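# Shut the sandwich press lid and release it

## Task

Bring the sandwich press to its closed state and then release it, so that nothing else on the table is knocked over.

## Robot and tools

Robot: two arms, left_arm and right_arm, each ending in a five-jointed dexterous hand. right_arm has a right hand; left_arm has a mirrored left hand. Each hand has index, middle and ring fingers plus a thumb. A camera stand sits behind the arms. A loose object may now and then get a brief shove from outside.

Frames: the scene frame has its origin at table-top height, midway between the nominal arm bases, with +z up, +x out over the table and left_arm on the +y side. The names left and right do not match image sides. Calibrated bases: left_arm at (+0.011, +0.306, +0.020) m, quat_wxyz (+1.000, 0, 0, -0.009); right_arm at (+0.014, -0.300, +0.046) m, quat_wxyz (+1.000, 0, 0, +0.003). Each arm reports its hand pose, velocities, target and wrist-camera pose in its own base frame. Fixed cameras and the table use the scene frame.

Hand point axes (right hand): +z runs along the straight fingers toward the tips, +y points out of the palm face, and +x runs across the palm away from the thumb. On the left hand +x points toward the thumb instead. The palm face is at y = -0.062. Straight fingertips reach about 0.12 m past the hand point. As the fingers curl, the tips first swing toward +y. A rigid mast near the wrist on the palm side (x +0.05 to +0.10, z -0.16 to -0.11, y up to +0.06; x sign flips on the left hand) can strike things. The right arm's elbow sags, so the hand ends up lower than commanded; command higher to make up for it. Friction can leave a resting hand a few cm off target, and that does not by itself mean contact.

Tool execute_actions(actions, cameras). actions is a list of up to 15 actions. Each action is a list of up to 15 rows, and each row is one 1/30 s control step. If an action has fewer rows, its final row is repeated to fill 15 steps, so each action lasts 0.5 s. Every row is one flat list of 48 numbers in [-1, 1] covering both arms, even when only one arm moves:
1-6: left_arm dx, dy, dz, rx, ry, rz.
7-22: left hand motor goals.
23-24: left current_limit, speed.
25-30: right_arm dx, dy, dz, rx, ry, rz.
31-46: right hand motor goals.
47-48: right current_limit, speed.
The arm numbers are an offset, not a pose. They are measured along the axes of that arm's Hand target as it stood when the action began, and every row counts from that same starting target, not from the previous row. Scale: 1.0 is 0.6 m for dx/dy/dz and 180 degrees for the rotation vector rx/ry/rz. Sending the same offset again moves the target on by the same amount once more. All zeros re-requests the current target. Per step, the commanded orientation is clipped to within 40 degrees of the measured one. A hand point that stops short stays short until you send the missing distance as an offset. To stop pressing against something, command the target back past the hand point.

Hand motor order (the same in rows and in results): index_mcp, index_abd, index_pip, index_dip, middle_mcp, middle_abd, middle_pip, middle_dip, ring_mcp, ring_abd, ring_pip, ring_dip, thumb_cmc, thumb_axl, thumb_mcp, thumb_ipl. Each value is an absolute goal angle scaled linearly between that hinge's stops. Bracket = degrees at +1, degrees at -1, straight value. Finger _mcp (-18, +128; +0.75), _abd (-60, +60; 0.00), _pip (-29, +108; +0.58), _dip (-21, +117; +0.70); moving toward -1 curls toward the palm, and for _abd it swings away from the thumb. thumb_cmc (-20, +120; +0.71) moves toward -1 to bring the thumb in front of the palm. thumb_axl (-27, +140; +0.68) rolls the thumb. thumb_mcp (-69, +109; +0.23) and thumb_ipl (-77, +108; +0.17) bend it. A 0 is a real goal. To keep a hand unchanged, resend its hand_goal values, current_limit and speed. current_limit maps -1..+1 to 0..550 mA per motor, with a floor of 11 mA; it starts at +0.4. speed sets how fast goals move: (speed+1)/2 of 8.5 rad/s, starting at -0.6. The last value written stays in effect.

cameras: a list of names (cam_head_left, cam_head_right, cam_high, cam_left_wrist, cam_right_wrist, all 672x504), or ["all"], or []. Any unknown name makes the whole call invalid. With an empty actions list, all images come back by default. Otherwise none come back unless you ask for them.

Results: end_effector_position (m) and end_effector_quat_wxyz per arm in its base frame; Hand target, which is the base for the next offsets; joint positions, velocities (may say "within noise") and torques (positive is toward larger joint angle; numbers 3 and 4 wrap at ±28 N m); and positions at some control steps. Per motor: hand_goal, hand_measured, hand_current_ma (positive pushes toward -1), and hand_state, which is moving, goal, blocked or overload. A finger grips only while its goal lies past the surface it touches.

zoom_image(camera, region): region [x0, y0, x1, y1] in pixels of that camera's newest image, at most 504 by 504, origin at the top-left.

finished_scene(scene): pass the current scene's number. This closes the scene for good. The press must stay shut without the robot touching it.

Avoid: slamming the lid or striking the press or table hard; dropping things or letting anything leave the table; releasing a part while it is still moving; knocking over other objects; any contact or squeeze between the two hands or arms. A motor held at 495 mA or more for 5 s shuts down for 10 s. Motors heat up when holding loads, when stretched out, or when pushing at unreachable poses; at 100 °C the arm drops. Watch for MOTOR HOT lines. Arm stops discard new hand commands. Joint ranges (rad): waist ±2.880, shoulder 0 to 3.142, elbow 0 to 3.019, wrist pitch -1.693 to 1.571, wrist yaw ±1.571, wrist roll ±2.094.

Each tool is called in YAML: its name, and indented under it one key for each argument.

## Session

execute_actions:
  actions: []

Scene clock: 0.00 s.
left_arm: end_effector_position=(+0.5180, +0.0253, +0.5707) hand_goal=(+0.754, +0.000, +0.576, +0.696, +0.754, +0.000, +0.576, +0.696, +0.754, +0.000, +0.576, +0.696, +0.714, +0.678, +0.226, +0.168) hand_measured=(+0.754, +0.000, +0.576, +0.696, +0.754, +0.000, +0.576, +0.696, +0.754, +0.000, +0.576, +0.696, +0.714, +0.678, +0.226, +0.168) hand_current_ma=(+0, +0, +0, +0, +0, +0, +0, +0, +0, +0, +0, +0, +0, +0, +0, +0) hand_state=(goal, goal, goal, goal, goal, goal, goal, goal, goal, goal, goal, goal, goal, goal, goal, goal) hand_current_limit=0.40 hand_speed=-0.60 end_effector_quat_wxyz=(+0.488, +0.504, +0.505, +0.503) | right_arm: end_effector_position=(+0.6610, +0.4114, +0.2237) hand_goal=(+0.754, +0.000, +0.576, +0.696, +0.754, +0.000, +0.576, +0.696, +0.754, +0.000, +0.576, +0.696, +0.714, +0.678, +0.226, +0.168) hand_measured=(+0.754, +0.000, +0.576, +0.696, +0.754, +0.000, +0.576, +0.696, +0.754, +0.000, +0.576, +0.696, +0.714, +0.678, +0.226, +0.168) hand_current_ma=(+0, +0, +0, +0, +0, +0, +0, +0, +0, +0, +0, +0, +0, +0, +0, +0) hand_state=(goal, goal, goal, goal, goal, goal, goal, goal, goal, goal, goal, goal, goal, goal, goal, goal) hand_current_limit=0.40 hand_speed=-0.60 end_effector_quat_wxyz=(+0.342, +0.558, +0.699, +0.286)
Joint positions: left_arm=[0.005 1.036 1.033 -0.014 -0.011 0.014] | right_arm=[0.721 1.936 1.533 -0.374 0.539 0.267]
Joint velocities: within noise
Joint torques (N m): no reading
Motor temperatures (°C): left_arm=[23 25 30 22 23 23] | right_arm=[24 25 30 24 21 22]
Heat: left arm: hottest elbow 30 °C; right arm: hottest elbow 30 °C.
Hand target: left_arm +0.5152, +0.0253, +0.5896; +0.497, +0.495, +0.496, +0.511 | right_arm +0.6656, +0.4154, +0.2376; +0.344, +0.558, +0.693, +0.299

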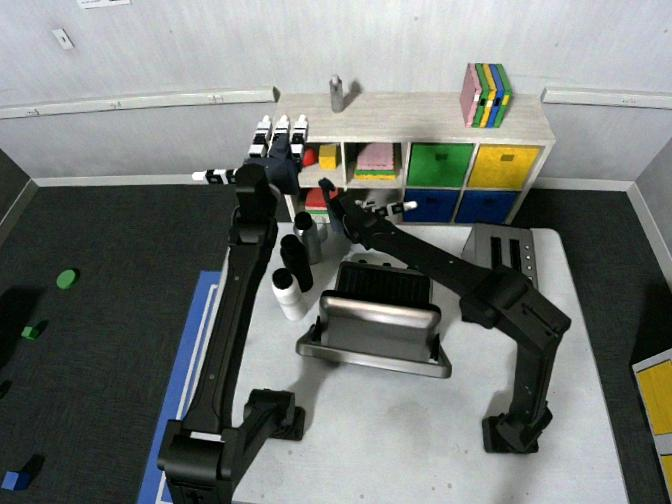

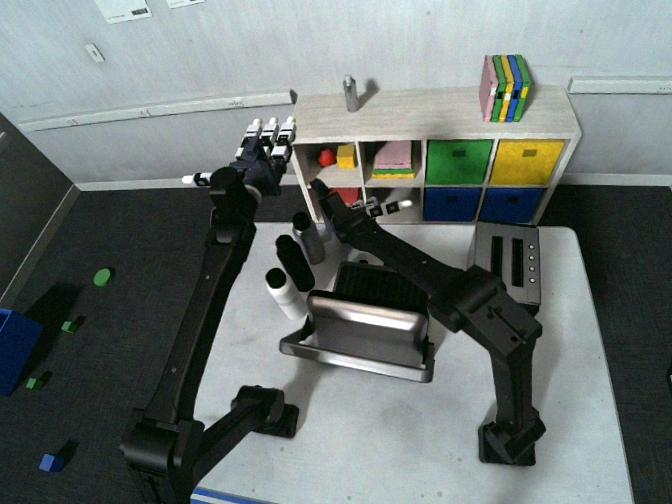

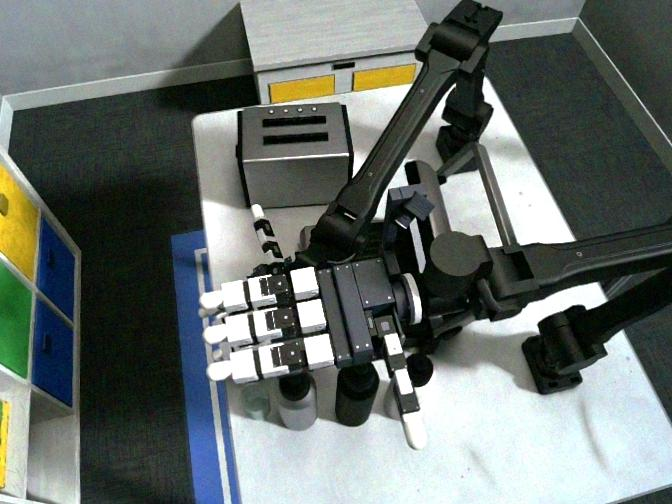

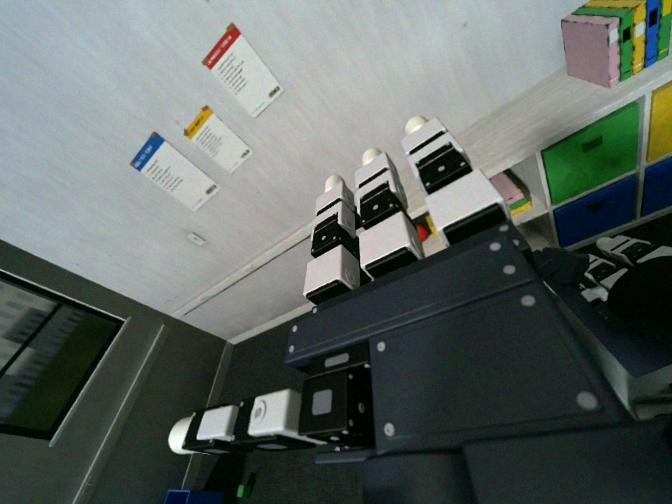

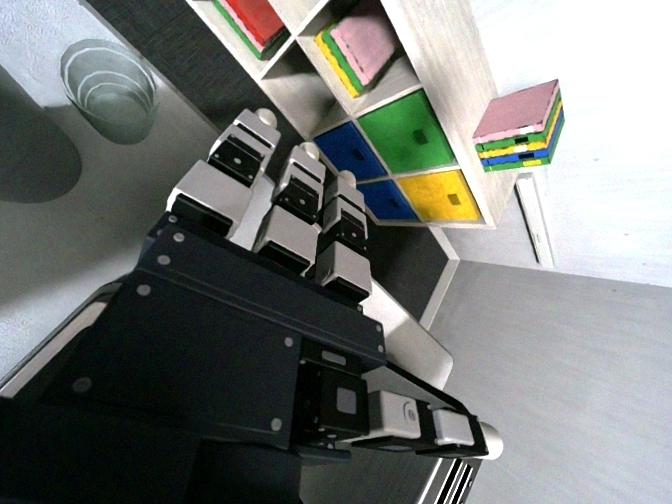

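zoom_image:
  camera: "cam_head_left"
  region: [270, 230, 480, 400]

zoom_image:
  camera: "cam_high"
  region: [220, 90, 600, 400]

Scaled by 2.400 from the camera's 672x504 image, which has a finer 960x720 frame.

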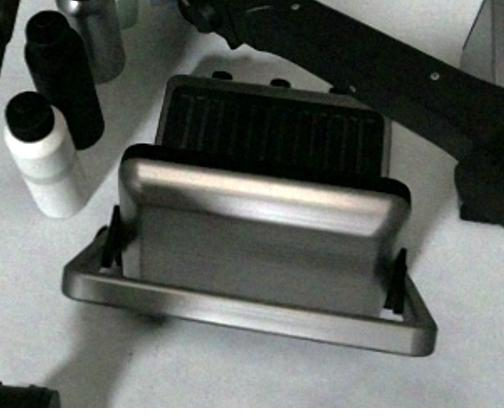

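Scaled by 1.326 from the camera's 672x504 image, which has a finer 960x720 frame.

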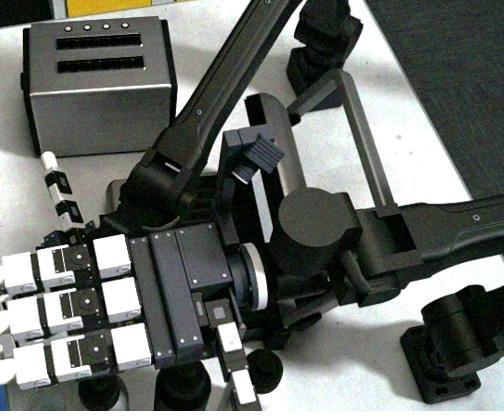

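execute_actions:
  actions:
    - [[0,0,0,0,0,0,0.754,0,0.576,0.696,0.754,0,0.576,0.696,0.754,0,0.576,0.696,0.714,0.678,0.226,0.168,0.4,-0.6,-0.053,0.112,-0.118,0,0,0,0.754,0,0.576,0.696,0.754,0,0.576,0.696,0.754,0,0.576,0.696,0.714,0.678,0.226,0.168,0.4,-0.6]]
    - [[0,0,0,0,0,0,0.754,0,0.576,0.696,0.754,0,0.576,0.696,0.754,0,0.576,0.696,0.714,0.678,0.226,0.168,0.4,-0.6,-0.053,0.112,-0.118,0,0,0,0.754,0,0.576,0.696,0.754,0,0.576,0.696,0.754,0,0.576,0.696,0.714,0.678,0.226,0.168,0.4,-0.6]]
    - [[0,0,0,0,0,0,0.754,0,0.576,0.696,0.754,0,0.576,0.696,0.754,0,0.576,0.696,0.714,0.678,0.226,0.168,0.4,-0.6,-0.0154,-0.0854,-0.1438,0.0186,-0.0156,0.0333,0.754,0,0.576,0.696,0.754,0,0.576,0.696,0.754,0,0.576,0.696,0.714,0.678,0.226,0.168,0.4,-0.6]]
  cameras: ["cam_head_left","cam_high"]

Scene clock: 61.57 s.
left_arm: end_effector_position=(+0.5180, +0.0253, +0.5707) hand_goal=(+0.754, +0.000, +0.576, +0.696, +0.754, +0.000, +0.576, +0.696, +0.754, +0.000, +0.576, +0.696, +0.714, +0.678, +0.226, +0.168) hand_measured=(+0.760, +0.000, +0.576, +0.696, +0.762, +0.000, +0.576, +0.696, +0.762, +0.000, +0.576, +0.696, +0.720, +0.678, +0.226, +0.168) hand_current_ma=(+3, +0, +0, +0, +4, +0, +0, +0, +4, +0, +0, +0, +3, +0, +0, +0) hand_state=(goal, goal, goal, goal, goal, goal, goal, goal, goal, goal, goal, goal, goal, goal, goal, goal) hand_current_limit=0.40 hand_speed=-0.60 end_effector_quat_wxyz=(+0.488, +0.504, +0.505, +0.503) | right_arm: end_effector_position=(+0.5394, +0.3512, +0.4526) hand_goal=(+0.754, +0.000, +0.576, +0.696, +0.754, +0.000, +0.576, +0.696, +0.754, +0.000, +0.576, +0.696, +0.714, +0.678, +0.226, +0.168) hand_measured=(+0.760, +0.000, +0.576, +0.696, +0.760, +0.000, +0.576, +0.696, +0.760, +0.000, +0.576, +0.696, +0.720, +0.678, +0.224, +0.168) hand_current_ma=(+24, +0, +2, +0, +25, +0, +2, +0, +24, +0, +2, +0, +22, -3, -8, -1) hand_state=(goal, goal, goal, goal, goal, goal, goal, goal, goal, goal, goal, goal, goal, goal, goal, goal) hand_current_limit=0.40 hand_speed=-0.60 end_effector_quat_wxyz=(+0.330, +0.608, +0.662, +0.287)
Joint positions: left_arm=[0.005 1.036 1.033 -0.014 -0.011 0.014] | right_arm=[0.814 1.547 1.644 -0.965 0.627 0.493]
Joint torques (N m): left_arm=[0.5 -8.76 12.42 1.95 -0.04 -0.02] | right_arm=[-0.79 -14.15 10.82 1.5 0.95 -0.02]
Motor temperatures (°C): left_arm=[23 26 47 22 23 23] | right_arm=[24 31 36 25 22 22]
Heat: left arm: hottest elbow 47 °C; right arm: hottest elbow 36 °C.
Hand target: left_arm +0.5152, +0.0253, +0.5896; +0.497, +0.495, +0.496, +0.511 | right_arm +0.5382, +0.3537, +0.4477; +0.329, +0.611, +0.663, +0.282
Off the commanded pose: left_arm 0.019 m, 2 deg | right_arm 0.006 m, 1 deg.
Step readings (end_effector_position of left_arm | right_arm):
0: (+0.5180, +0.0253, +0.5707) | (+0.6610, +0.4114, +0.2237)
1: (+0.5180, +0.0253, +0.5707) | (+0.6609, +0.4113, +0.2235)
2: (+0.5180, +0.0253, +0.5707) | (+0.6600, +0.4106, +0.2236)
4: (+0.5180, +0.0253, +0.5707) | (+0.6553, +0.4069, +0.2260)
8: (+0.5180, +0.0253, +0.5707) | (+0.6448, +0.3979, +0.2593)
15: (+0.5180, +0.0253, +0.5707) | (+0.6394, +0.3932, +0.3311)
16: (+0.5180, +0.0253, +0.5707) | (+0.6396, +0.3933, +0.3353)
17: (+0.5180, +0.0253, +0.5707) | (+0.6392, +0.3933, +0.3370)
19: (+0.5180, +0.0253, +0.5707) | (+0.6362, +0.3915, +0.3381)
23: (+0.5180, +0.0253, +0.5707) | (+0.6292, +0.3848, +0.3599)
30: (+0.5180, +0.0253, +0.5707) | (+0.6240, +0.3784, +0.4185)
31: (+0.5180, +0.0253, +0.5707) | (+0.6236, +0.3778, +0.4222)
32: (+0.5180, +0.0253, +0.5707) | (+0.6219, +0.3741, +0.4247)
34: (+0.5180, +0.0253, +0.5707) | (+0.6107, +0.3637, +0.4241)
38: (+0.5180, +0.0253, +0.5707) | (+0.5770, +0.3531, +0.4296)
45: (+0.5180, +0.0253, +0.5707) | (+0.5415, +0.3560, +0.4565)
Images, in order (width x height): cam_head_left 672x504, cam_high 672x504.

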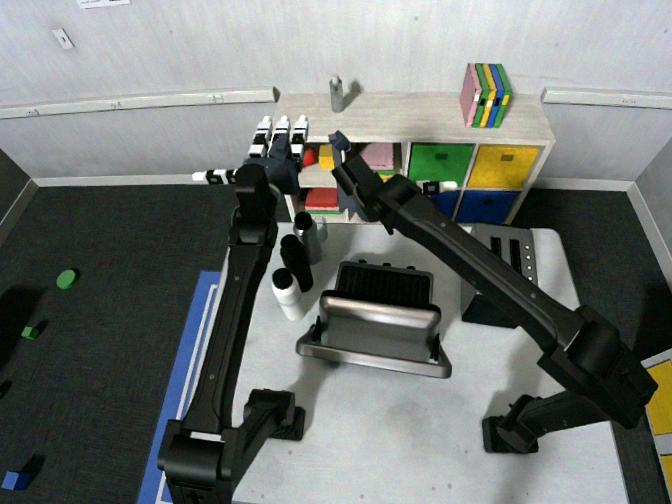

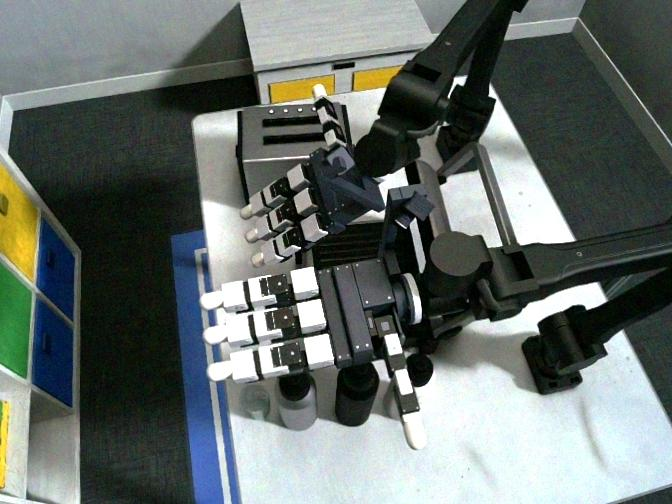

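execute_actions:
  actions:
    - [[0,0,0,0,0,0,0.754,0,0.576,0.696,0.754,0,0.576,0.696,0.754,0,0.576,0.696,0.714,0.678,0.226,0.168,0.4,-0.6,-0.0314,-0.0922,-0.138,0.0186,-0.0156,0.0333,0.754,0,0.576,0.696,0.754,0,0.576,0.696,0.754,0,0.576,0.696,0.714,0.678,0.226,0.168,0.4,-0.6]]
    - [[0,0,0,0,0,0,0.754,0,0.576,0.696,0.754,0,0.576,0.696,0.754,0,0.576,0.696,0.714,0.678,0.226,0.168,0.4,-0.6,-0.0475,-0.099,-0.1323,0.0186,-0.0156,0.0333,0.754,0,0.576,0.696,0.754,0,0.576,0.696,0.754,0,0.576,0.696,0.714,0.678,0.226,0.168,0.4,-0.6]]
    - [[0,0,0,0,0,0,0.754,0,0.576,0.696,0.754,0,0.576,0.696,0.754,0,0.576,0.696,0.714,0.678,0.226,0.168,0.4,-0.6,0.001,-0.151,-0.127,0.0833,0,0,0.754,0,0.576,0.696,0.754,0,0.576,0.696,0.754,0,0.576,0.696,0.714,0.678,0.226,0.168,0.4,-0.6]]
  cameras: ["cam_head_left","cam_right_wrist"]

Scene clock: 68.67 s.
left_arm: end_effector_position=(+0.5180, +0.0253, +0.5707) hand_goal=(+0.754, +0.000, +0.576, +0.696, +0.754, +0.000, +0.576, +0.696, +0.754, +0.000, +0.576, +0.696, +0.714, +0.678, +0.226, +0.168) hand_measured=(+0.760, +0.000, +0.576, +0.696, +0.762, +0.000, +0.576, +0.696, +0.762, +0.000, +0.576, +0.696, +0.720, +0.678, +0.226, +0.168) hand_current_ma=(+3, +0, +0, +0, +4, +0, +0, +0, +4, +0, +0, +0, +3, +0, +0, +0) hand_state=(goal, goal, goal, goal, goal, goal, goal, goal, goal, goal, goal, goal, goal, goal, goal, goal) hand_current_limit=0.40 hand_speed=-0.60 end_effector_quat_wxyz=(+0.488, +0.504, +0.505, +0.503) | right_arm: end_effector_position=(+0.2277, +0.3289, +0.4377) hand_goal=(+0.754, +0.000, +0.576, +0.696, +0.754, +0.000, +0.576, +0.696, +0.754, +0.000, +0.576, +0.696, +0.714, +0.678, +0.226, +0.168) hand_measured=(+0.758, +0.000, +0.576, +0.696, +0.760, +0.000, +0.576, +0.696, +0.760, +0.000, +0.576, +0.696, +0.720, +0.678, +0.224, +0.168) hand_current_ma=(+19, +0, +2, +0, +20, +0, +2, +0, +20, +0, +2, +0, +22, -3, -11, -1) hand_state=(goal, goal, goal, goal, goal, goal, goal, goal, goal, goal, goal, goal, goal, goal, goal, goal) hand_current_limit=0.40 hand_speed=-0.60 end_effector_quat_wxyz=(+0.185, +0.712, +0.639, +0.226)
Joint positions: left_arm=[0.005 1.036 1.033 -0.014 -0.011 0.014] | right_arm=[1.399 1.291 1.547 -1.684 0.577 1.465]
Joint torques (N m): left_arm=[0.5 -8.76 12.41 1.95 -0.04 -0.02] | right_arm=[-0.09 -8.82 13.76 0.28 0.78 0.06]
Heat: left arm: hottest elbow 48 °C; right arm: hottest elbow 37 °C.
Hand target: left_arm +0.5152, +0.0253, +0.5896; +0.497, +0.495, +0.496, +0.511 | right_arm +0.2233, +0.3318, +0.4577; +0.198, +0.740, +0.621, +0.166
Off the commanded pose: left_arm 0.019 m, 2 deg | right_arm 0.021 m, 8 deg.
joint sent to its limit (right arm) — joint 4 (wrist pitch), lower limit. The joint targets are off in orientation, not in position.
Step readings (end_effector_position of left_arm | right_arm):
0: (+0.5180, +0.0253, +0.5707) | (+0.5394, +0.3512, +0.4526)
1: (+0.5180, +0.0253, +0.5707) | (+0.5391, +0.3507, +0.4521)
2: (+0.5180, +0.0253, +0.5707) | (+0.5368, +0.3479, +0.4517)
4: (+0.5180, +0.0253, +0.5707) | (+0.5222, +0.3396, +0.4458)
8: (+0.5180, +0.0253, +0.5707) | (+0.4801, +0.3385, +0.4422)
15: (+0.5180, +0.0253, +0.5707) | (+0.4436, +0.3353, +0.4596)
16: (+0.5180, +0.0253, +0.5707) | (+0.4426, +0.3330, +0.4597)
17: (+0.5180, +0.0253, +0.5707) | (+0.4392, +0.3305, +0.4592)
19: (+0.5180, +0.0253, +0.5707) | (+0.4250, +0.3226, +0.4562)
23: (+0.5180, +0.0253, +0.5707) | (+0.3806, +0.3224, +0.4575)
30: (+0.5180, +0.0253, +0.5707) | (+0.3443, +0.3120, +0.4624)
31: (+0.5180, +0.0253, +0.5707) | (+0.3429, +0.3101, +0.4609)
32: (+0.5180, +0.0253, +0.5707) | (+0.3387, +0.3094, +0.4567)
34: (+0.5180, +0.0253, +0.5707) | (+0.3182, +0.3130, +0.4449)
38: (+0.5180, +0.0253, +0.5707) | (+0.2603, +0.3347, +0.4358)
45: (+0.5180, +0.0253, +0.5707) | (+0.2290, +0.3331, +0.4389)
Images, in order (width x height): cam_head_left 672x504, cam_right_wrist 672x504.

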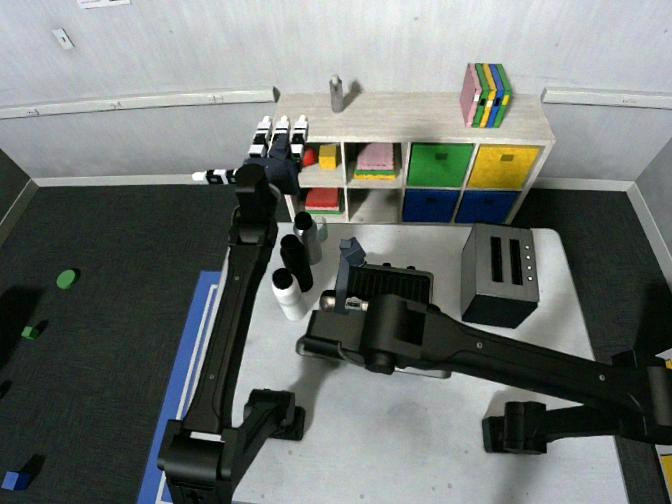

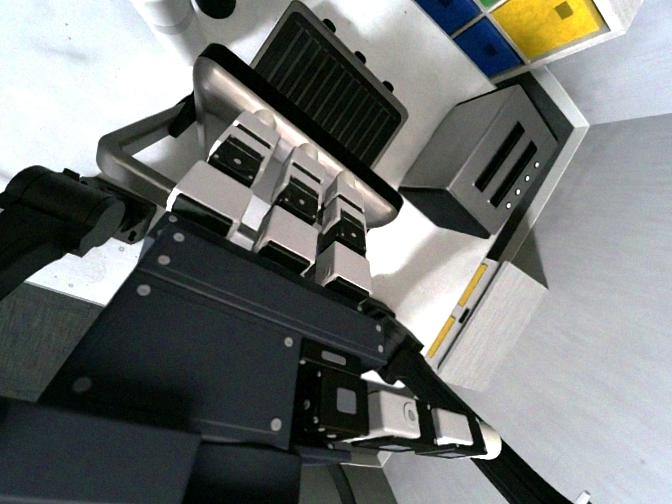

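execute_actions:
  actions:
    - [[0,0,0,0,0,0,0.754,0,0.576,0.696,0.754,0,0.576,0.696,0.754,0,0.576,0.696,0.714,0.678,0.226,0.168,0.4,-0.6,0.005,-0.170,-0.05,0.0833,0,0,0.754,0,0.576,0.696,0.754,0,0.576,0.696,0.754,0,0.576,0.696,0.714,0.678,0.226,0.168,0.4,-0.6]]
    - [[0,0,0,0,0,0,0.754,0,0.576,0.696,0.754,0,0.576,0.696,0.754,0,0.576,0.696,0.714,0.678,0.226,0.168,0.4,-0.6,0,-0.044,0.118,0.036,0,0,0.754,0,0.576,0.696,0.754,0,0.576,0.696,0.754,0,0.576,0.696,0.714,0.678,0.226,0.168,0.4,-0.6]]
    - [[0,0,0,0,0,0,0.754,0,0.576,0.696,0.754,0,0.576,0.696,0.754,0,0.576,0.696,0.714,0.678,0.226,0.168,0.4,-0.6,0,-0.03,0.122,0.036,0,0,0.754,0,0.576,0.696,0.754,0,0.576,0.696,0.754,0,0.576,0.696,0.714,0.678,0.226,0.168,0.4,-0.6]]
  cameras: ["cam_head_left","cam_right_wrist"]

Scene clock: 79.67 s.
left_arm: end_effector_position=(+0.5180, +0.0253, +0.5707) hand_goal=(+0.754, +0.000, +0.576, +0.696, +0.754, +0.000, +0.576, +0.696, +0.754, +0.000, +0.576, +0.696, +0.714, +0.678, +0.226, +0.168) hand_measured=(+0.760, +0.000, +0.576, +0.696, +0.762, +0.000, +0.576, +0.696, +0.762, +0.000, +0.576, +0.696, +0.720, +0.678, +0.226, +0.168) hand_current_ma=(+3, +0, +0, +0, +4, +0, +0, +0, +4, +0, +0, +0, +3, +0, +0, +0) hand_state=(goal, goal, goal, goal, goal, goal, goal, goal, goal, goal, goal, goal, goal, goal, goal, goal) hand_current_limit=0.40 hand_speed=-0.60 end_effector_quat_wxyz=(+0.488, +0.504, +0.505, +0.503) | right_arm: end_effector_position=(+0.1037, +0.3529, +0.2810) hand_goal=(+0.754, +0.000, +0.576, +0.696, +0.754, +0.000, +0.576, +0.696, +0.754, +0.000, +0.576, +0.696, +0.714, +0.678, +0.226, +0.168) hand_measured=(+0.754, +0.000, +0.574, +0.694, +0.754, +0.000, +0.576, +0.696, +0.754, +0.000, +0.576, +0.696, +0.718, +0.678, +0.224, +0.168) hand_current_ma=(+0, +0, -6, -8, +1, +0, +2, +0, +1, +0, +2, +0, +14, -3, -14, -1) hand_state=(goal, goal, goal, goal, goal, goal, goal, goal, goal, goal, goal, goal, goal, goal, goal, goal) hand_current_limit=0.40 hand_speed=-0.60 end_effector_quat_wxyz=(+0.020, +0.765, +0.643, +0.008)
Joint positions: left_arm=[0.005 1.036 1.033 -0.014 -0.011 0.014] | right_arm=[1.528 1.371 1.396 -1.614 0.04 1.701]
Joint torques (N m): left_arm=[0.5 -8.76 12.42 1.96 -0.04 -0.02] | right_arm=[-2.08 -9.88 9.58 0.5 -0.07 -0.12]
Heat: left arm: hottest elbow 49 °C; right arm: hottest elbow 38 °C.
Hand target: left_arm +0.5152, +0.0253, +0.5896; +0.497, +0.495, +0.496, +0.511 | right_arm +0.1082, +0.3550, +0.2823; +0.014, +0.766, +0.642, +0.011
Off the commanded pose: left_arm 0.019 m, 2 deg | right_arm 0.005 m, 1 deg.
Step readings (end_effector_position of left_arm | right_arm):
0: (+0.5180, +0.0253, +0.5707) | (+0.2276, +0.3289, +0.4377)
1: (+0.5180, +0.0253, +0.5707) | (+0.2269, +0.3291, +0.4369)
2: (+0.5180, +0.0253, +0.5707) | (+0.2228, +0.3303, +0.4328)
4: (+0.5180, +0.0253, +0.5707) | (+0.2011, +0.3374, +0.4217)
8: (+0.5180, +0.0253, +0.5707) | (+0.1474, +0.3527, +0.4122)
15: (+0.5180, +0.0253, +0.5707) | (+0.1258, +0.3531, +0.4131)
16: (+0.5180, +0.0253, +0.5707) | (+0.1249, +0.3528, +0.4124)
17: (+0.5180, +0.0253, +0.5707) | (+0.1219, +0.3526, +0.4091)
19: (+0.5180, +0.0253, +0.5707) | (+0.1141, +0.3528, +0.3988)
23: (+0.5180, +0.0253, +0.5707) | (+0.1089, +0.3538, +0.3777)
30: (+0.5180, +0.0253, +0.5707) | (+0.1116, +0.3573, +0.3560)
31: (+0.5180, +0.0253, +0.5707) | (+0.1110, +0.3571, +0.3550)
32: (+0.5180, +0.0253, +0.5707) | (+0.1086, +0.3568, +0.3507)
34: (+0.5180, +0.0253, +0.5707) | (+0.1029, +0.3547, +0.3344)
38: (+0.5180, +0.0253, +0.5707) | (+0.1018, +0.3485, +0.2995)
45: (+0.5180, +0.0253, +0.5707) | (+0.1038, +0.3525, +0.2811)
Images, in order (width x height): cam_head_left 672x504, cam_right_wrist 672x504.

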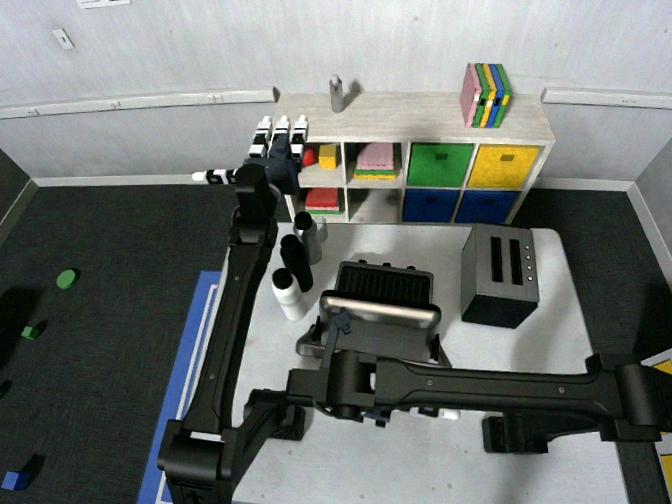

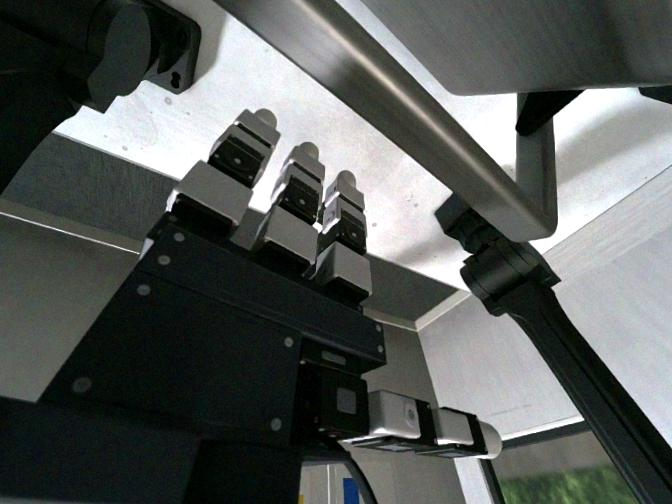

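execute_actions:
  actions:
    - [[0,0,0,0,0,0,0.754,0,0.576,0.696,0.754,0,0.576,0.696,0.754,0,0.576,0.696,0.714,0.678,0.226,0.168,0.4,-0.6,0,0.042,0,0,0,-0.016,0.754,0,0.576,0.696,0.754,0,0.576,0.696,0.754,0,0.576,0.696,0.714,0.678,0.226,0.168,0.4,-0.6]]
    - [[0,0,0,0,0,0,0.754,0,0.576,0.696,0.754,0,0.576,0.696,0.754,0,0.576,0.696,0.714,0.678,0.226,0.168,0.4,-0.6,0,0.042,-0.01,0,0,0,0.754,0,0.576,0.696,0.754,0,0.576,0.696,0.754,0,0.576,0.696,0.714,0.678,0.226,0.168,0.4,-0.6]]
  cameras: ["cam_right_wrist"]

Scene clock: 87.90 s.
left_arm: end_effector_position=(+0.5180, +0.0253, +0.5707) hand_goal=(+0.754, +0.000, +0.576, +0.696, +0.754, +0.000, +0.576, +0.696, +0.754, +0.000, +0.576, +0.696, +0.714, +0.678, +0.226, +0.168) hand_measured=(+0.760, +0.000, +0.576, +0.696, +0.762, +0.000, +0.576, +0.696, +0.762, +0.000, +0.576, +0.696, +0.720, +0.678, +0.226, +0.168) hand_current_ma=(+3, +0, +0, +0, +4, +0, +0, +0, +4, +0, +0, +0, +3, +0, +0, +0) hand_state=(goal, goal, goal, goal, goal, goal, goal, goal, goal, goal, goal, goal, goal, goal, goal, goal) hand_current_limit=0.40 hand_speed=-0.60 end_effector_quat_wxyz=(+0.488, +0.504, +0.505, +0.503) | right_arm: end_effector_position=(+0.1540, +0.3471, +0.2804) hand_goal=(+0.754, +0.000, +0.576, +0.696, +0.754, +0.000, +0.576, +0.696, +0.754, +0.000, +0.576, +0.696, +0.714, +0.678, +0.226, +0.168) hand_measured=(+0.754, +0.000, +0.574, +0.694, +0.754, +0.000, +0.576, +0.696, +0.754, +0.000, +0.576, +0.696, +0.716, +0.678, +0.224, +0.168) hand_current_ma=(-1, +0, -6, -8, +0, +0, +2, +0, +0, +0, +2, +0, +9, -3, -14, -1) hand_state=(goal, goal, goal, goal, goal, goal, goal, goal, goal, goal, goal, goal, goal, goal, goal, goal) hand_current_limit=0.40 hand_speed=-0.60 end_effector_quat_wxyz=(+0.021, +0.750, +0.661, +0.004)
Joint positions: left_arm=[0.005 1.036 1.033 -0.014 -0.011 0.014] | right_arm=[1.4 1.363 1.387 -1.615 0.038 1.526]
Joint torques (N m): left_arm=[0.5 -8.76 12.42 1.94 -0.04 -0.02] | right_arm=[-2.49 -10.4 10.8 -0.21 0.11 -0.11]
Heat: left arm: hottest elbow 50 °C; right arm: hottest elbow 38 °C.
Hand target: left_arm +0.5152, +0.0253, +0.5896; +0.497, +0.495, +0.496, +0.511 | right_arm +0.1577, +0.3476, +0.2902; +0.014, +0.750, +0.662, +0.011
Off the commanded pose: left_arm 0.019 m, 2 deg | right_arm 0.010 m, 1 deg.
Step readings (end_effector_position of left_arm | right_arm):
0: (+0.5180, +0.0253, +0.5707) | (+0.1037, +0.3530, +0.2810)
1: (+0.5180, +0.0253, +0.5707) | (+0.1038, +0.3531, +0.2810)
2: (+0.5180, +0.0253, +0.5707) | (+0.1054, +0.3532, +0.2810)
4: (+0.5180, +0.0253, +0.5707) | (+0.1094, +0.3535, +0.2805)
8: (+0.5180, +0.0253, +0.5707) | (+0.1222, +0.3504, +0.2796)
15: (+0.5180, +0.0253, +0.5707) | (+0.1288, +0.3504, +0.2804)
16: (+0.5180, +0.0253, +0.5707) | (+0.1290, +0.3506, +0.2804)
17: (+0.5180, +0.0253, +0.5707) | (+0.1302, +0.3506, +0.2804)
19: (+0.5180, +0.0253, +0.5707) | (+0.1341, +0.3505, +0.2803)
23: (+0.5180, +0.0253, +0.5707) | (+0.1473, +0.3476, +0.2803)
30: (+0.5180, +0.0253, +0.5707) | (+0.1538, +0.3466, +0.2804)
Images, in order (width x height): cam_right_wrist 672x504.

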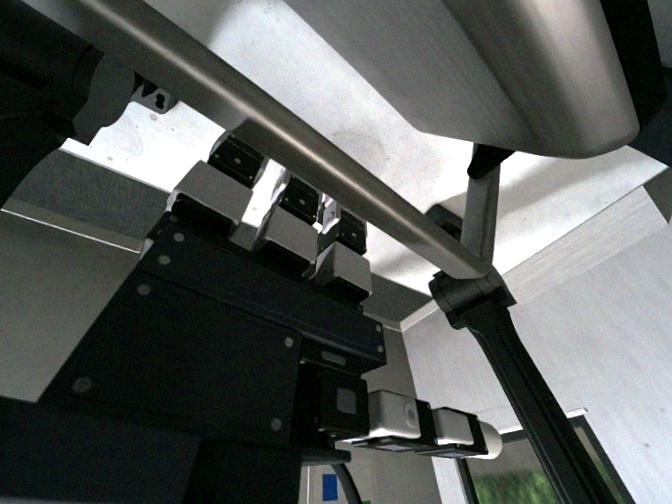

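execute_actions:
  actions:
    - [[0,0,0,0,0,0,0.754,0,0.576,0.696,0.754,0,0.576,0.696,0.754,0,0.576,0.696,0.714,0.678,0.226,0.168,0.4,-0.6,0,0.02,-0.006,0,0,0.013,0.754,0,-0.1,0.2,0.754,0,-0.1,0.2,0.754,0,-0.1,0.2,0.714,0.678,0.226,0.168,0,-0.7]]
    - [[0,0,0,0,0,0,0.754,0,0.576,0.696,0.754,0,0.576,0.696,0.754,0,0.576,0.696,0.714,0.678,0.226,0.168,0.4,-0.6,0,0,0,0,0,0,0.754,0,-0.371,-0.535,0.754,0,-0.371,-0.535,0.754,0,-0.371,-0.535,0.714,0.678,0.226,0.168,0,-0.7]]
  cameras: ["cam_right_wrist"]

Scene clock: 96.13 s.
left_arm: end_effector_position=(+0.5180, +0.0253, +0.5707) hand_goal=(+0.754, +0.000, +0.576, +0.696, +0.754, +0.000, +0.576, +0.696, +0.754, +0.000, +0.576, +0.696, +0.714, +0.678, +0.226, +0.168) hand_measured=(+0.760, +0.000, +0.576, +0.696, +0.762, +0.000, +0.576, +0.696, +0.762, +0.000, +0.576, +0.696, +0.720, +0.678, +0.226, +0.168) hand_current_ma=(+3, +0, +0, +0, +4, +0, +0, +0, +4, +0, +0, +0, +3, +0, +0, +0) hand_state=(goal, goal, goal, goal, goal, goal, goal, goal, goal, goal, goal, goal, goal, goal, goal, goal) hand_current_limit=0.40 hand_speed=-0.60 end_effector_quat_wxyz=(+0.488, +0.504, +0.505, +0.503) | right_arm: end_effector_position=(+0.1656, +0.3410, +0.2787) hand_goal=(+0.754, +0.000, -0.370, -0.534, +0.754, +0.000, -0.370, -0.534, +0.754, +0.000, -0.370, -0.534, +0.714, +0.678, +0.226, +0.168) hand_measured=(+0.772, -0.004, -0.336, -0.456, +0.750, +0.000, -0.356, -0.500, +0.768, +0.000, -0.362, -0.532, +0.716, +0.678, +0.224, +0.168) hand_current_ma=(+81, -12, +148, +275, -18, +0, +53, +148, +64, +0, +28, +10, +8, -3, -14, -1) hand_state=(goal, goal, blocked, blocked, goal, goal, goal, blocked, goal, goal, goal, goal, goal, goal, goal, goal) hand_current_limit=0.00 hand_speed=-0.70 end_effector_quat_wxyz=(+0.025, +0.758, +0.652, -0.002)
Joint positions: left_arm=[0.005 1.036 1.033 -0.014 -0.011 0.014] | right_arm=[1.366 1.368 1.387 -1.623 0.037 1.517]
Joint torques (N m): left_arm=[0.5 -8.76 12.42 1.94 -0.04 -0.02] | right_arm=[-1.38 -9.52 12.86 -0.06 0.24 0.05]
Heat: left arm: hottest elbow 50 °C; right arm: hottest elbow 38 °C.
Hand target: left_arm +0.5152, +0.0253, +0.5896; +0.497, +0.495, +0.496, +0.511 | right_arm +0.1695, +0.3461, +0.2941; +0.014, +0.763, +0.646, +0.011
Off the commanded pose: left_arm 0.019 m, 2 deg | right_arm 0.017 m, 2 deg.
Step readings (end_effector_position of left_arm | right_arm):
0: (+0.5180, +0.0253, +0.5707) | (+0.1540, +0.3472, +0.2804)
1: (+0.5180, +0.0253, +0.5707) | (+0.1540, +0.3472, +0.2804)
2: (+0.5180, +0.0253, +0.5707) | (+0.1543, +0.3468, +0.2804)
4: (+0.5180, +0.0253, +0.5707) | (+0.1558, +0.3455, +0.2804)
8: (+0.5180, +0.0253, +0.5707) | (+0.1612, +0.3419, +0.2805)
15: (+0.5180, +0.0253, +0.5707) | (+0.1639, +0.3403, +0.2805)
16: (+0.5180, +0.0253, +0.5707) | (+0.1639, +0.3403, +0.2805)
17: (+0.5180, +0.0253, +0.5707) | (+0.1639, +0.3403, +0.2805)
19: (+0.5180, +0.0253, +0.5707) | (+0.1639, +0.3403, +0.2805)
23: (+0.5180, +0.0253, +0.5707) | (+0.1639, +0.3403, +0.2805)
30: (+0.5180, +0.0253, +0.5707) | (+0.1631, +0.3404, +0.2801)
Images, in order (width x height): cam_right_wrist 672x504.

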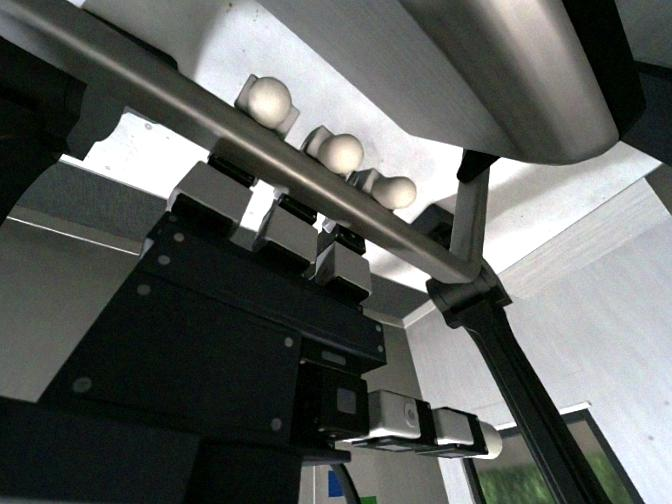

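execute_actions:
  actions:
    - [[0,0,0,0,0,0,0.754,0,0.576,0.696,0.754,0,0.576,0.696,0.754,0,0.576,0.696,0.714,0.678,0.226,0.168,0.4,-0.6,0,0.034,-0.014,0,0,0,0.754,0,-0.35,-0.48,0.754,0,-0.365,-0.52,0.754,0,-0.371,-0.535,0.714,0.678,0.226,0.168,0,-0.7]]
    - [[0,0,0,0,0,0,0.754,0,0.576,0.696,0.754,0,0.576,0.696,0.754,0,0.576,0.696,0.714,0.678,0.226,0.168,0.4,-0.6,0,0.034,-0.014,0,0,0,0.754,0,-0.35,-0.48,0.754,0,-0.365,-0.52,0.754,0,-0.371,-0.535,0.714,0.678,0.226,0.168,0,-0.7]]
    - [[0,0,0,0,0,0,0.754,0,0.576,0.696,0.754,0,0.576,0.696,0.754,0,0.576,0.696,0.714,0.678,0.226,0.168,0.4,-0.6,0,0.034,-0.008,0,0,0,0.754,0,-0.35,-0.48,0.754,0,-0.365,-0.52,0.754,0,-0.371,-0.535,0.714,0.678,0.226,0.168,0,-0.7]]
    - [[0,0,0,0,0,0,0.754,0,0.576,0.696,0.754,0,0.576,0.696,0.754,0,0.576,0.696,0.714,0.678,0.226,0.168,0.4,-0.6,0,0.034,-0.007,0,0,0,0.754,0,-0.35,-0.48,0.754,0,-0.365,-0.52,0.754,0,-0.371,-0.535,0.714,0.678,0.226,0.168,0,-0.7]]
  cameras: ["cam_right_wrist","cam_head_left"]

Scene clock: 104.50 s.
left_arm: end_effector_position=(+0.5180, +0.0253, +0.5707) hand_goal=(+0.754, +0.000, +0.576, +0.696, +0.754, +0.000, +0.576, +0.696, +0.754, +0.000, +0.576, +0.696, +0.714, +0.678, +0.226, +0.168) hand_measured=(+0.760, +0.000, +0.576, +0.696, +0.762, +0.000, +0.576, +0.696, +0.762, +0.000, +0.576, +0.696, +0.720, +0.678, +0.226, +0.168) hand_current_ma=(+3, +0, +0, +0, +4, +0, +0, +0, +4, +0, +0, +0, +3, +0, +0, +0) hand_state=(goal, goal, goal, goal, goal, goal, goal, goal, goal, goal, goal, goal, goal, goal, goal, goal) hand_current_limit=0.40 hand_speed=-0.60 end_effector_quat_wxyz=(+0.488, +0.504, +0.505, +0.503) | right_arm: end_effector_position=(+0.2354, +0.3288, +0.3041) hand_goal=(+0.754, +0.000, -0.350, -0.480, +0.754, +0.000, -0.364, -0.520, +0.754, +0.000, -0.370, -0.534, +0.714, +0.678, +0.226, +0.168) hand_measured=(+0.760, -0.004, -0.334, -0.472, +0.766, +0.000, -0.348, -0.510, +0.774, +0.000, -0.362, -0.532, +0.716, +0.678, +0.224, +0.168) hand_current_ma=(+22, -9, +61, +26, +47, +0, +64, +41, +82, +0, +28, +10, +8, -3, -14, -1) hand_state=(goal, goal, goal, goal, goal, goal, goal, goal, goal, goal, goal, goal, goal, goal, goal, goal) hand_current_limit=0.00 hand_speed=-0.70 end_effector_quat_wxyz=(+0.016, +0.755, +0.656, -0.004)
Joint positions: left_arm=[0.005 1.036 1.033 -0.014 -0.011 0.014] | right_arm=[1.181 1.387 1.477 -1.682 0.025 1.322]
Joint torques (N m): left_arm=[0.5 -8.76 12.42 1.95 -0.04 -0.02] | right_arm=[-3.25 -9.17 14.13 0.03 0.73 0]
Heat: left arm: hottest elbow 50 °C; right arm: hottest elbow 39 °C.
Hand target: left_arm +0.5152, +0.0253, +0.5896; +0.497, +0.495, +0.496, +0.511 | right_arm +0.2490, +0.3328, +0.3230; +0.014, +0.763, +0.646, +0.011
Off the commanded pose: left_arm 0.019 m, 2 deg | right_arm 0.024 m, 2 deg.
joint sent to its limit (right arm) — joint 4 (wrist pitch), lower limit. The joint targets still meet the commanded pose.
Step readings (end_effector_position of left_arm | right_arm):
0: (+0.5180, +0.0253, +0.5707) | (+0.1656, +0.3410, +0.2787)
1: (+0.5180, +0.0253, +0.5707) | (+0.1658, +0.3409, +0.2788)
2: (+0.5180, +0.0253, +0.5707) | (+0.1665, +0.3402, +0.2788)
4: (+0.5180, +0.0253, +0.5707) | (+0.1675, +0.3393, +0.2781)
8: (+0.5180, +0.0253, +0.5707) | (+0.1684, +0.3394, +0.2775)
15: (+0.5180, +0.0253, +0.5707) | (+0.1699, +0.3394, +0.2783)
16: (+0.5180, +0.0253, +0.5707) | (+0.1700, +0.3394, +0.2785)
17: (+0.5180, +0.0253, +0.5707) | (+0.1706, +0.3393, +0.2788)
19: (+0.5180, +0.0253, +0.5707) | (+0.1737, +0.3388, +0.2805)
23: (+0.5180, +0.0253, +0.5707) | (+0.1844, +0.3369, +0.2861)
30: (+0.5180, +0.0253, +0.5707) | (+0.1911, +0.3360, +0.2893)
31: (+0.5180, +0.0253, +0.5707) | (+0.1911, +0.3361, +0.2895)
32: (+0.5180, +0.0253, +0.5707) | (+0.1917, +0.3360, +0.2896)
34: (+0.5180, +0.0253, +0.5707) | (+0.1947, +0.3355, +0.2908)
38: (+0.5180, +0.0253, +0.5707) | (+0.2053, +0.3336, +0.2951)
45: (+0.5180, +0.0253, +0.5707) | (+0.2129, +0.3325, +0.2979)
46: (+0.5180, +0.0253, +0.5707) | (+0.2131, +0.3325, +0.2978)
47: (+0.5180, +0.0253, +0.5707) | (+0.2135, +0.3325, +0.2980)
49: (+0.5180, +0.0253, +0.5707) | (+0.2166, +0.3323, +0.2990)
53: (+0.5180, +0.0253, +0.5707) | (+0.2273, +0.3302, +0.3021)
60: (+0.5180, +0.0253, +0.5707) | (+0.2353, +0.3288, +0.3041)
Images, in order (width x height): cam_head_left 672x504, cam_right_wrist 672x504.

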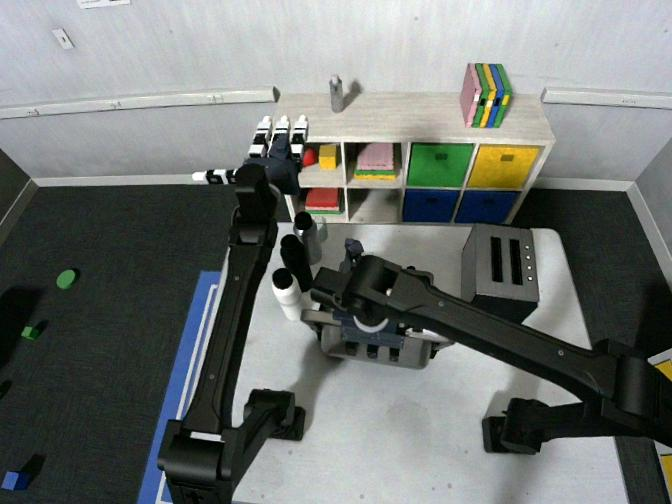

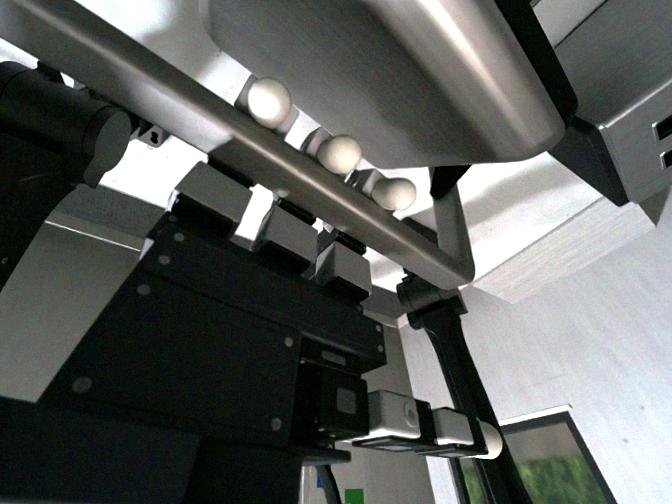

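execute_actions:
  actions:
    - [[0,0,0,0,0,0,0.754,0,0.576,0.696,0.754,0,0.576,0.696,0.754,0,0.576,0.696,0.714,0.678,0.226,0.168,0.4,-0.6,0,0.035,-0.003,0,0,0,0.754,0,-0.36,-0.5,0.754,0,-0.365,-0.52,0.754,0,-0.371,-0.535,0.714,0.678,0.226,0.168,0,-0.7]]
    - [[0,0,0,0,0,0,0.754,0,0.576,0.696,0.754,0,0.576,0.696,0.754,0,0.576,0.696,0.714,0.678,0.226,0.168,0.4,-0.6,0,0.035,-0.002,0,0,0,0.754,0,-0.36,-0.5,0.754,0,-0.365,-0.52,0.754,0,-0.371,-0.535,0.714,0.678,0.226,0.168,0,-0.7]]
    - [[0,0,0,0,0,0,0.754,0,0.576,0.696,0.754,0,0.576,0.696,0.754,0,0.576,0.696,0.714,0.678,0.226,0.168,0.4,-0.6,0,0.035,0.004,0,0,0,0.754,0,-0.36,-0.5,0.754,0,-0.365,-0.52,0.754,0,-0.371,-0.535,0.714,0.678,0.226,0.168,0,-0.7]]
    - [[0,0,0,0,0,0,0.754,0,0.576,0.696,0.754,0,0.576,0.696,0.754,0,0.576,0.696,0.714,0.678,0.226,0.168,0.4,-0.6,0,0.035,0.005,0,0,0,0.754,0,-0.36,-0.5,0.754,0,-0.365,-0.52,0.754,0,-0.371,-0.535,0.714,0.678,0.226,0.168,0,-0.7]]
  cameras: ["cam_right_wrist","cam_head_left"]

Scene clock: 113.17 s.
left_arm: end_effector_position=(+0.5180, +0.0253, +0.5707) hand_goal=(+0.754, +0.000, +0.576, +0.696, +0.754, +0.000, +0.576, +0.696, +0.754, +0.000, +0.576, +0.696, +0.714, +0.678, +0.226, +0.168) hand_measured=(+0.760, +0.000, +0.576, +0.696, +0.762, +0.000, +0.576, +0.696, +0.762, +0.000, +0.576, +0.696, +0.720, +0.678, +0.226, +0.168) hand_current_ma=(+3, +0, +0, +0, +4, +0, +0, +0, +4, +0, +0, +0, +3, +0, +0, +0) hand_state=(goal, goal, goal, goal, goal, goal, goal, goal, goal, goal, goal, goal, goal, goal, goal, goal) hand_current_limit=0.40 hand_speed=-0.60 end_effector_quat_wxyz=(+0.488, +0.504, +0.505, +0.503) | right_arm: end_effector_position=(+0.3259, +0.3136, +0.3033) hand_goal=(+0.754, +0.000, -0.360, -0.500, +0.754, +0.000, -0.364, -0.520, +0.754, +0.000, -0.370, -0.534, +0.714, +0.678, +0.226, +0.168) hand_measured=(+0.748, -0.004, -0.340, -0.486, +0.756, +0.000, -0.358, -0.518, +0.762, +0.000, -0.362, -0.532, +0.716, +0.678, +0.222, +0.168) hand_current_ma=(-23, -9, +85, +58, +6, +0, +25, +10, +29, +0, +27, +10, +8, -3, -14, -1) hand_state=(goal, goal, blocked, goal, goal, goal, goal, goal, goal, goal, goal, goal, goal, goal, goal, goal) hand_current_limit=0.00 hand_speed=-0.70 end_effector_quat_wxyz=(+0.022, +0.759, +0.651, -0.006)
Joint positions: left_arm=[0.005 1.036 1.033 -0.014 -0.011 0.014] | right_arm=[0.975 1.471 1.559 -1.682 0.038 1.128]
Joint torques (N m): left_arm=[0.56 -8.76 12.42 1.95 -0.04 -0.02] | right_arm=[-2.55 -10.75 13.87 -0.23 0.09 0.06]
Heat: left arm: hottest elbow 51 °C; right arm: hottest elbow 40 °C.
Hand target: left_arm +0.5152, +0.0253, +0.5896; +0.497, +0.495, +0.496, +0.511 | right_arm +0.3319, +0.3190, +0.3237; +0.014, +0.763, +0.646, +0.011
Off the commanded pose: left_arm 0.019 m, 2 deg | right_arm 0.022 m, 2 deg.
joint sent to its limit (right arm) — joint 4 (wrist pitch), lower limit. The joint targets still meet the commanded pose.
Step readings (end_effector_position of left_arm | right_arm):
0: (+0.5180, +0.0253, +0.5707) | (+0.2354, +0.3288, +0.3041)
1: (+0.5180, +0.0253, +0.5707) | (+0.2354, +0.3289, +0.3041)
2: (+0.5180, +0.0253, +0.5707) | (+0.2361, +0.3291, +0.3041)
4: (+0.5180, +0.0253, +0.5707) | (+0.2394, +0.3293, +0.3046)
8: (+0.5180, +0.0253, +0.5707) | (+0.2506, +0.3268, +0.3065)
15: (+0.5180, +0.0253, +0.5707) | (+0.2586, +0.3249, +0.3074)
16: (+0.5180, +0.0253, +0.5707) | (+0.2587, +0.3248, +0.3074)
17: (+0.5180, +0.0253, +0.5707) | (+0.2593, +0.3250, +0.3077)
19: (+0.5180, +0.0253, +0.5707) | (+0.2626, +0.3254, +0.3081)
23: (+0.5180, +0.0253, +0.5707) | (+0.2735, +0.3230, +0.3088)
30: (+0.5180, +0.0253, +0.5707) | (+0.2809, +0.3217, +0.3089)
31: (+0.5180, +0.0253, +0.5707) | (+0.2811, +0.3216, +0.3089)
32: (+0.5180, +0.0253, +0.5707) | (+0.2824, +0.3210, +0.3090)
34: (+0.5180, +0.0253, +0.5707) | (+0.2854, +0.3216, +0.3093)
38: (+0.5180, +0.0253, +0.5707) | (+0.2959, +0.3191, +0.3086)
45: (+0.5180, +0.0253, +0.5707) | (+0.3036, +0.3178, +0.3074)
46: (+0.5180, +0.0253, +0.5707) | (+0.3037, +0.3178, +0.3074)
47: (+0.5180, +0.0253, +0.5707) | (+0.3046, +0.3174, +0.3075)
49: (+0.5180, +0.0253, +0.5707) | (+0.3079, +0.3173, +0.3076)
53: (+0.5180, +0.0253, +0.5707) | (+0.3181, +0.3155, +0.3056)
60: (+0.5180, +0.0253, +0.5707) | (+0.3259, +0.3136, +0.3033)
Images, in order (width x height): cam_head_left 672x504, cam_right_wrist 672x504.

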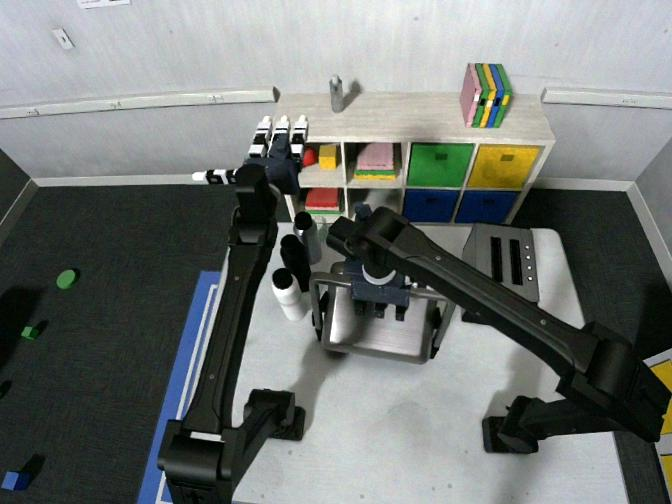

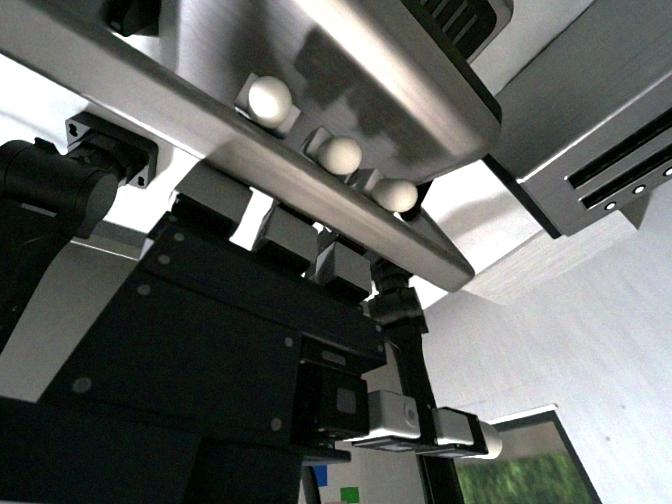

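execute_actions:
  actions:
    - [[0,0,0,0,0,0,0.754,0,0.576,0.696,0.754,0,0.576,0.696,0.754,0,0.576,0.696,0.714,0.678,0.226,0.168,0.4,-0.6,0,0.033,0.01,0,0,0,0.754,0,-0.371,-0.52,0.754,0,-0.371,-0.535,0.754,0,-0.371,-0.535,0.714,0.678,0.226,0.168,0,-0.7]]
    - [[0,0,0,0,0,0,0.754,0,0.576,0.696,0.754,0,0.576,0.696,0.754,0,0.576,0.696,0.714,0.678,0.226,0.168,0.4,-0.6,0,0.033,0.012,0,0,0,0.754,0,-0.371,-0.52,0.754,0,-0.371,-0.535,0.754,0,-0.371,-0.535,0.714,0.678,0.226,0.168,0,-0.7]]
    - [[0,0,0,0,0,0,0.754,0,0.576,0.696,0.754,0,0.576,0.696,0.754,0,0.576,0.696,0.714,0.678,0.226,0.168,0.4,-0.6,0,0.031,0.016,0,0,0,0.754,0,-0.371,-0.52,0.754,0,-0.371,-0.535,0.754,0,-0.371,-0.535,0.714,0.678,0.226,0.168,0,-0.7]]
    - [[0,0,0,0,0,0,0.754,0,0.576,0.696,0.754,0,0.576,0.696,0.754,0,0.576,0.696,0.714,0.678,0.226,0.168,0.4,-0.6,0,0.029,0.019,0,0,0,0.754,0,-0.371,-0.52,0.754,0,-0.371,-0.535,0.754,0,-0.371,-0.535,0.714,0.678,0.226,0.168,0,-0.7]]
  cameras: ["cam_right_wrist","cam_head_left"]

Scene clock: 123.57 s.
left_arm: end_effector_position=(+0.5180, +0.0253, +0.5707) hand_goal=(+0.754, +0.000, +0.576, +0.696, +0.754, +0.000, +0.576, +0.696, +0.754, +0.000, +0.576, +0.696, +0.714, +0.678, +0.226, +0.168) hand_measured=(+0.760, +0.000, +0.576, +0.696, +0.762, +0.000, +0.576, +0.696, +0.762, +0.000, +0.576, +0.696, +0.720, +0.678, +0.226, +0.168) hand_current_ma=(+3, +0, +0, +0, +4, +0, +0, +0, +4, +0, +0, +0, +3, +0, +0, +0) hand_state=(goal, goal, goal, goal, goal, goal, goal, goal, goal, goal, goal, goal, goal, goal, goal, goal) hand_current_limit=0.40 hand_speed=-0.60 end_effector_quat_wxyz=(+0.488, +0.504, +0.505, +0.503) | right_arm: end_effector_position=(+0.4066, +0.3012, +0.2685) hand_goal=(+0.754, +0.000, -0.370, -0.520, +0.754, +0.000, -0.370, -0.534, +0.754, +0.000, -0.370, -0.534, +0.714, +0.678, +0.226, +0.168) hand_measured=(+0.746, -0.004, -0.340, -0.496, +0.752, +0.000, -0.362, -0.526, +0.758, +0.000, -0.362, -0.532, +0.716, +0.678, +0.222, +0.168) hand_current_ma=(-31, -9, +130, +102, -5, +0, +30, +27, +14, +0, +27, +10, +8, -3, -14, -1) hand_state=(goal, goal, blocked, blocked, goal, goal, goal, goal, goal, goal, goal, goal, goal, goal, goal, goal) hand_current_limit=0.00 hand_speed=-0.70 end_effector_quat_wxyz=(+0.021, +0.760, +0.650, -0.007)
Joint positions: left_arm=[0.005 1.036 1.033 -0.014 -0.011 0.014] | right_arm=[0.817 1.575 1.585 -1.599 0.041 0.973]
Joint torques (N m): left_arm=[0.5 -8.76 12.41 1.95 -0.04 -0.02] | right_arm=[-1.14 -13.1 13.57 -0.35 -0.21 0.11]
Motor temperatures (°C): left_arm=[22 26 51 23 23 23] | right_arm=[24 27 41 24 22 22]
Heat: left arm: hottest elbow 51 °C; right arm: hottest elbow 41 °C.
Hand target: left_arm +0.5152, +0.0253, +0.5896; +0.497, +0.495, +0.496, +0.511 | right_arm +0.4077, +0.3064, +0.2921; +0.014, +0.763, +0.646, +0.011
Off the commanded pose: left_arm 0.019 m, 2 deg | right_arm 0.024 m, 2 deg.
Step readings (end_effector_position of left_arm | right_arm):
0: (+0.5180, +0.0253, +0.5707) | (+0.3259, +0.3136, +0.3033)
1: (+0.5180, +0.0253, +0.5707) | (+0.3259, +0.3136, +0.3033)
2: (+0.5180, +0.0253, +0.5707) | (+0.3265, +0.3134, +0.3031)
4: (+0.5180, +0.0253, +0.5707) | (+0.3297, +0.3123, +0.3028)
8: (+0.5180, +0.0253, +0.5707) | (+0.3384, +0.3110, +0.3003)
15: (+0.5180, +0.0253, +0.5707) | (+0.3465, +0.3091, +0.2975)
16: (+0.5180, +0.0253, +0.5707) | (+0.3466, +0.3092, +0.2975)
17: (+0.5180, +0.0253, +0.5707) | (+0.3470, +0.3090, +0.2973)
19: (+0.5180, +0.0253, +0.5707) | (+0.3503, +0.3080, +0.2970)
23: (+0.5180, +0.0253, +0.5707) | (+0.3599, +0.3065, +0.2937)
30: (+0.5180, +0.0253, +0.5707) | (+0.3677, +0.3058, +0.2897)
31: (+0.5180, +0.0253, +0.5707) | (+0.3679, +0.3058, +0.2897)
32: (+0.5180, +0.0253, +0.5707) | (+0.3682, +0.3057, +0.2897)
34: (+0.5180, +0.0253, +0.5707) | (+0.3708, +0.3053, +0.2889)
38: (+0.5180, +0.0253, +0.5707) | (+0.3804, +0.3040, +0.2843)
45: (+0.5180, +0.0253, +0.5707) | (+0.3877, +0.3034, +0.2801)
46: (+0.5180, +0.0253, +0.5707) | (+0.3880, +0.3034, +0.2802)
47: (+0.5180, +0.0253, +0.5707) | (+0.3883, +0.3033, +0.2800)
49: (+0.5180, +0.0253, +0.5707) | (+0.3907, +0.3030, +0.2789)
53: (+0.5180, +0.0253, +0.5707) | (+0.3994, +0.3019, +0.2735)
60: (+0.5180, +0.0253, +0.5707) | (+0.4066, +0.3012, +0.2685)
Images, in order (width x height): cam_head_left 672x504, cam_right_wrist 672x504.

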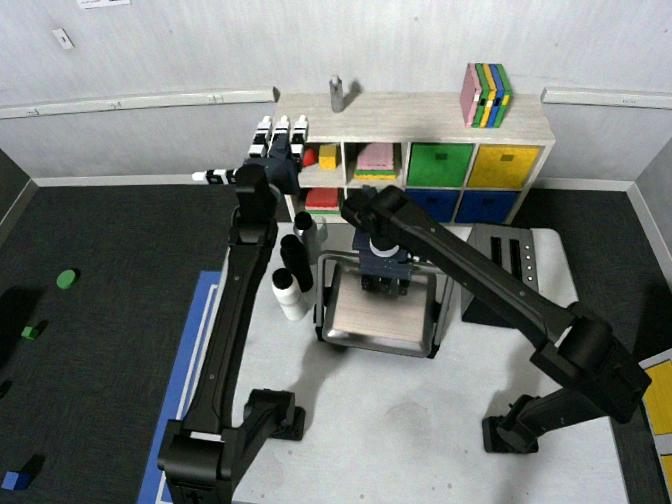

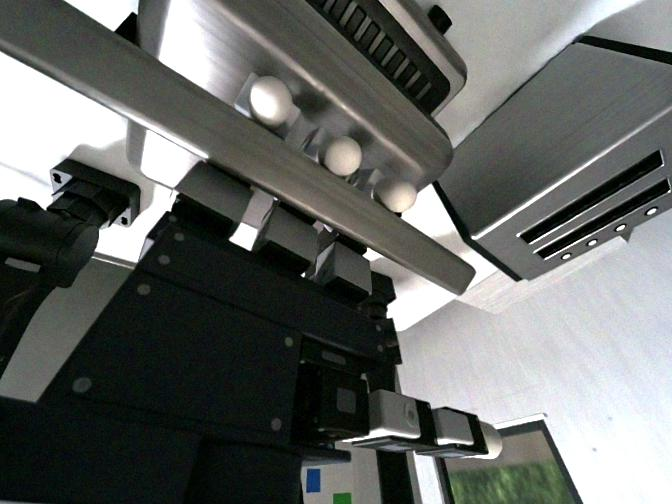

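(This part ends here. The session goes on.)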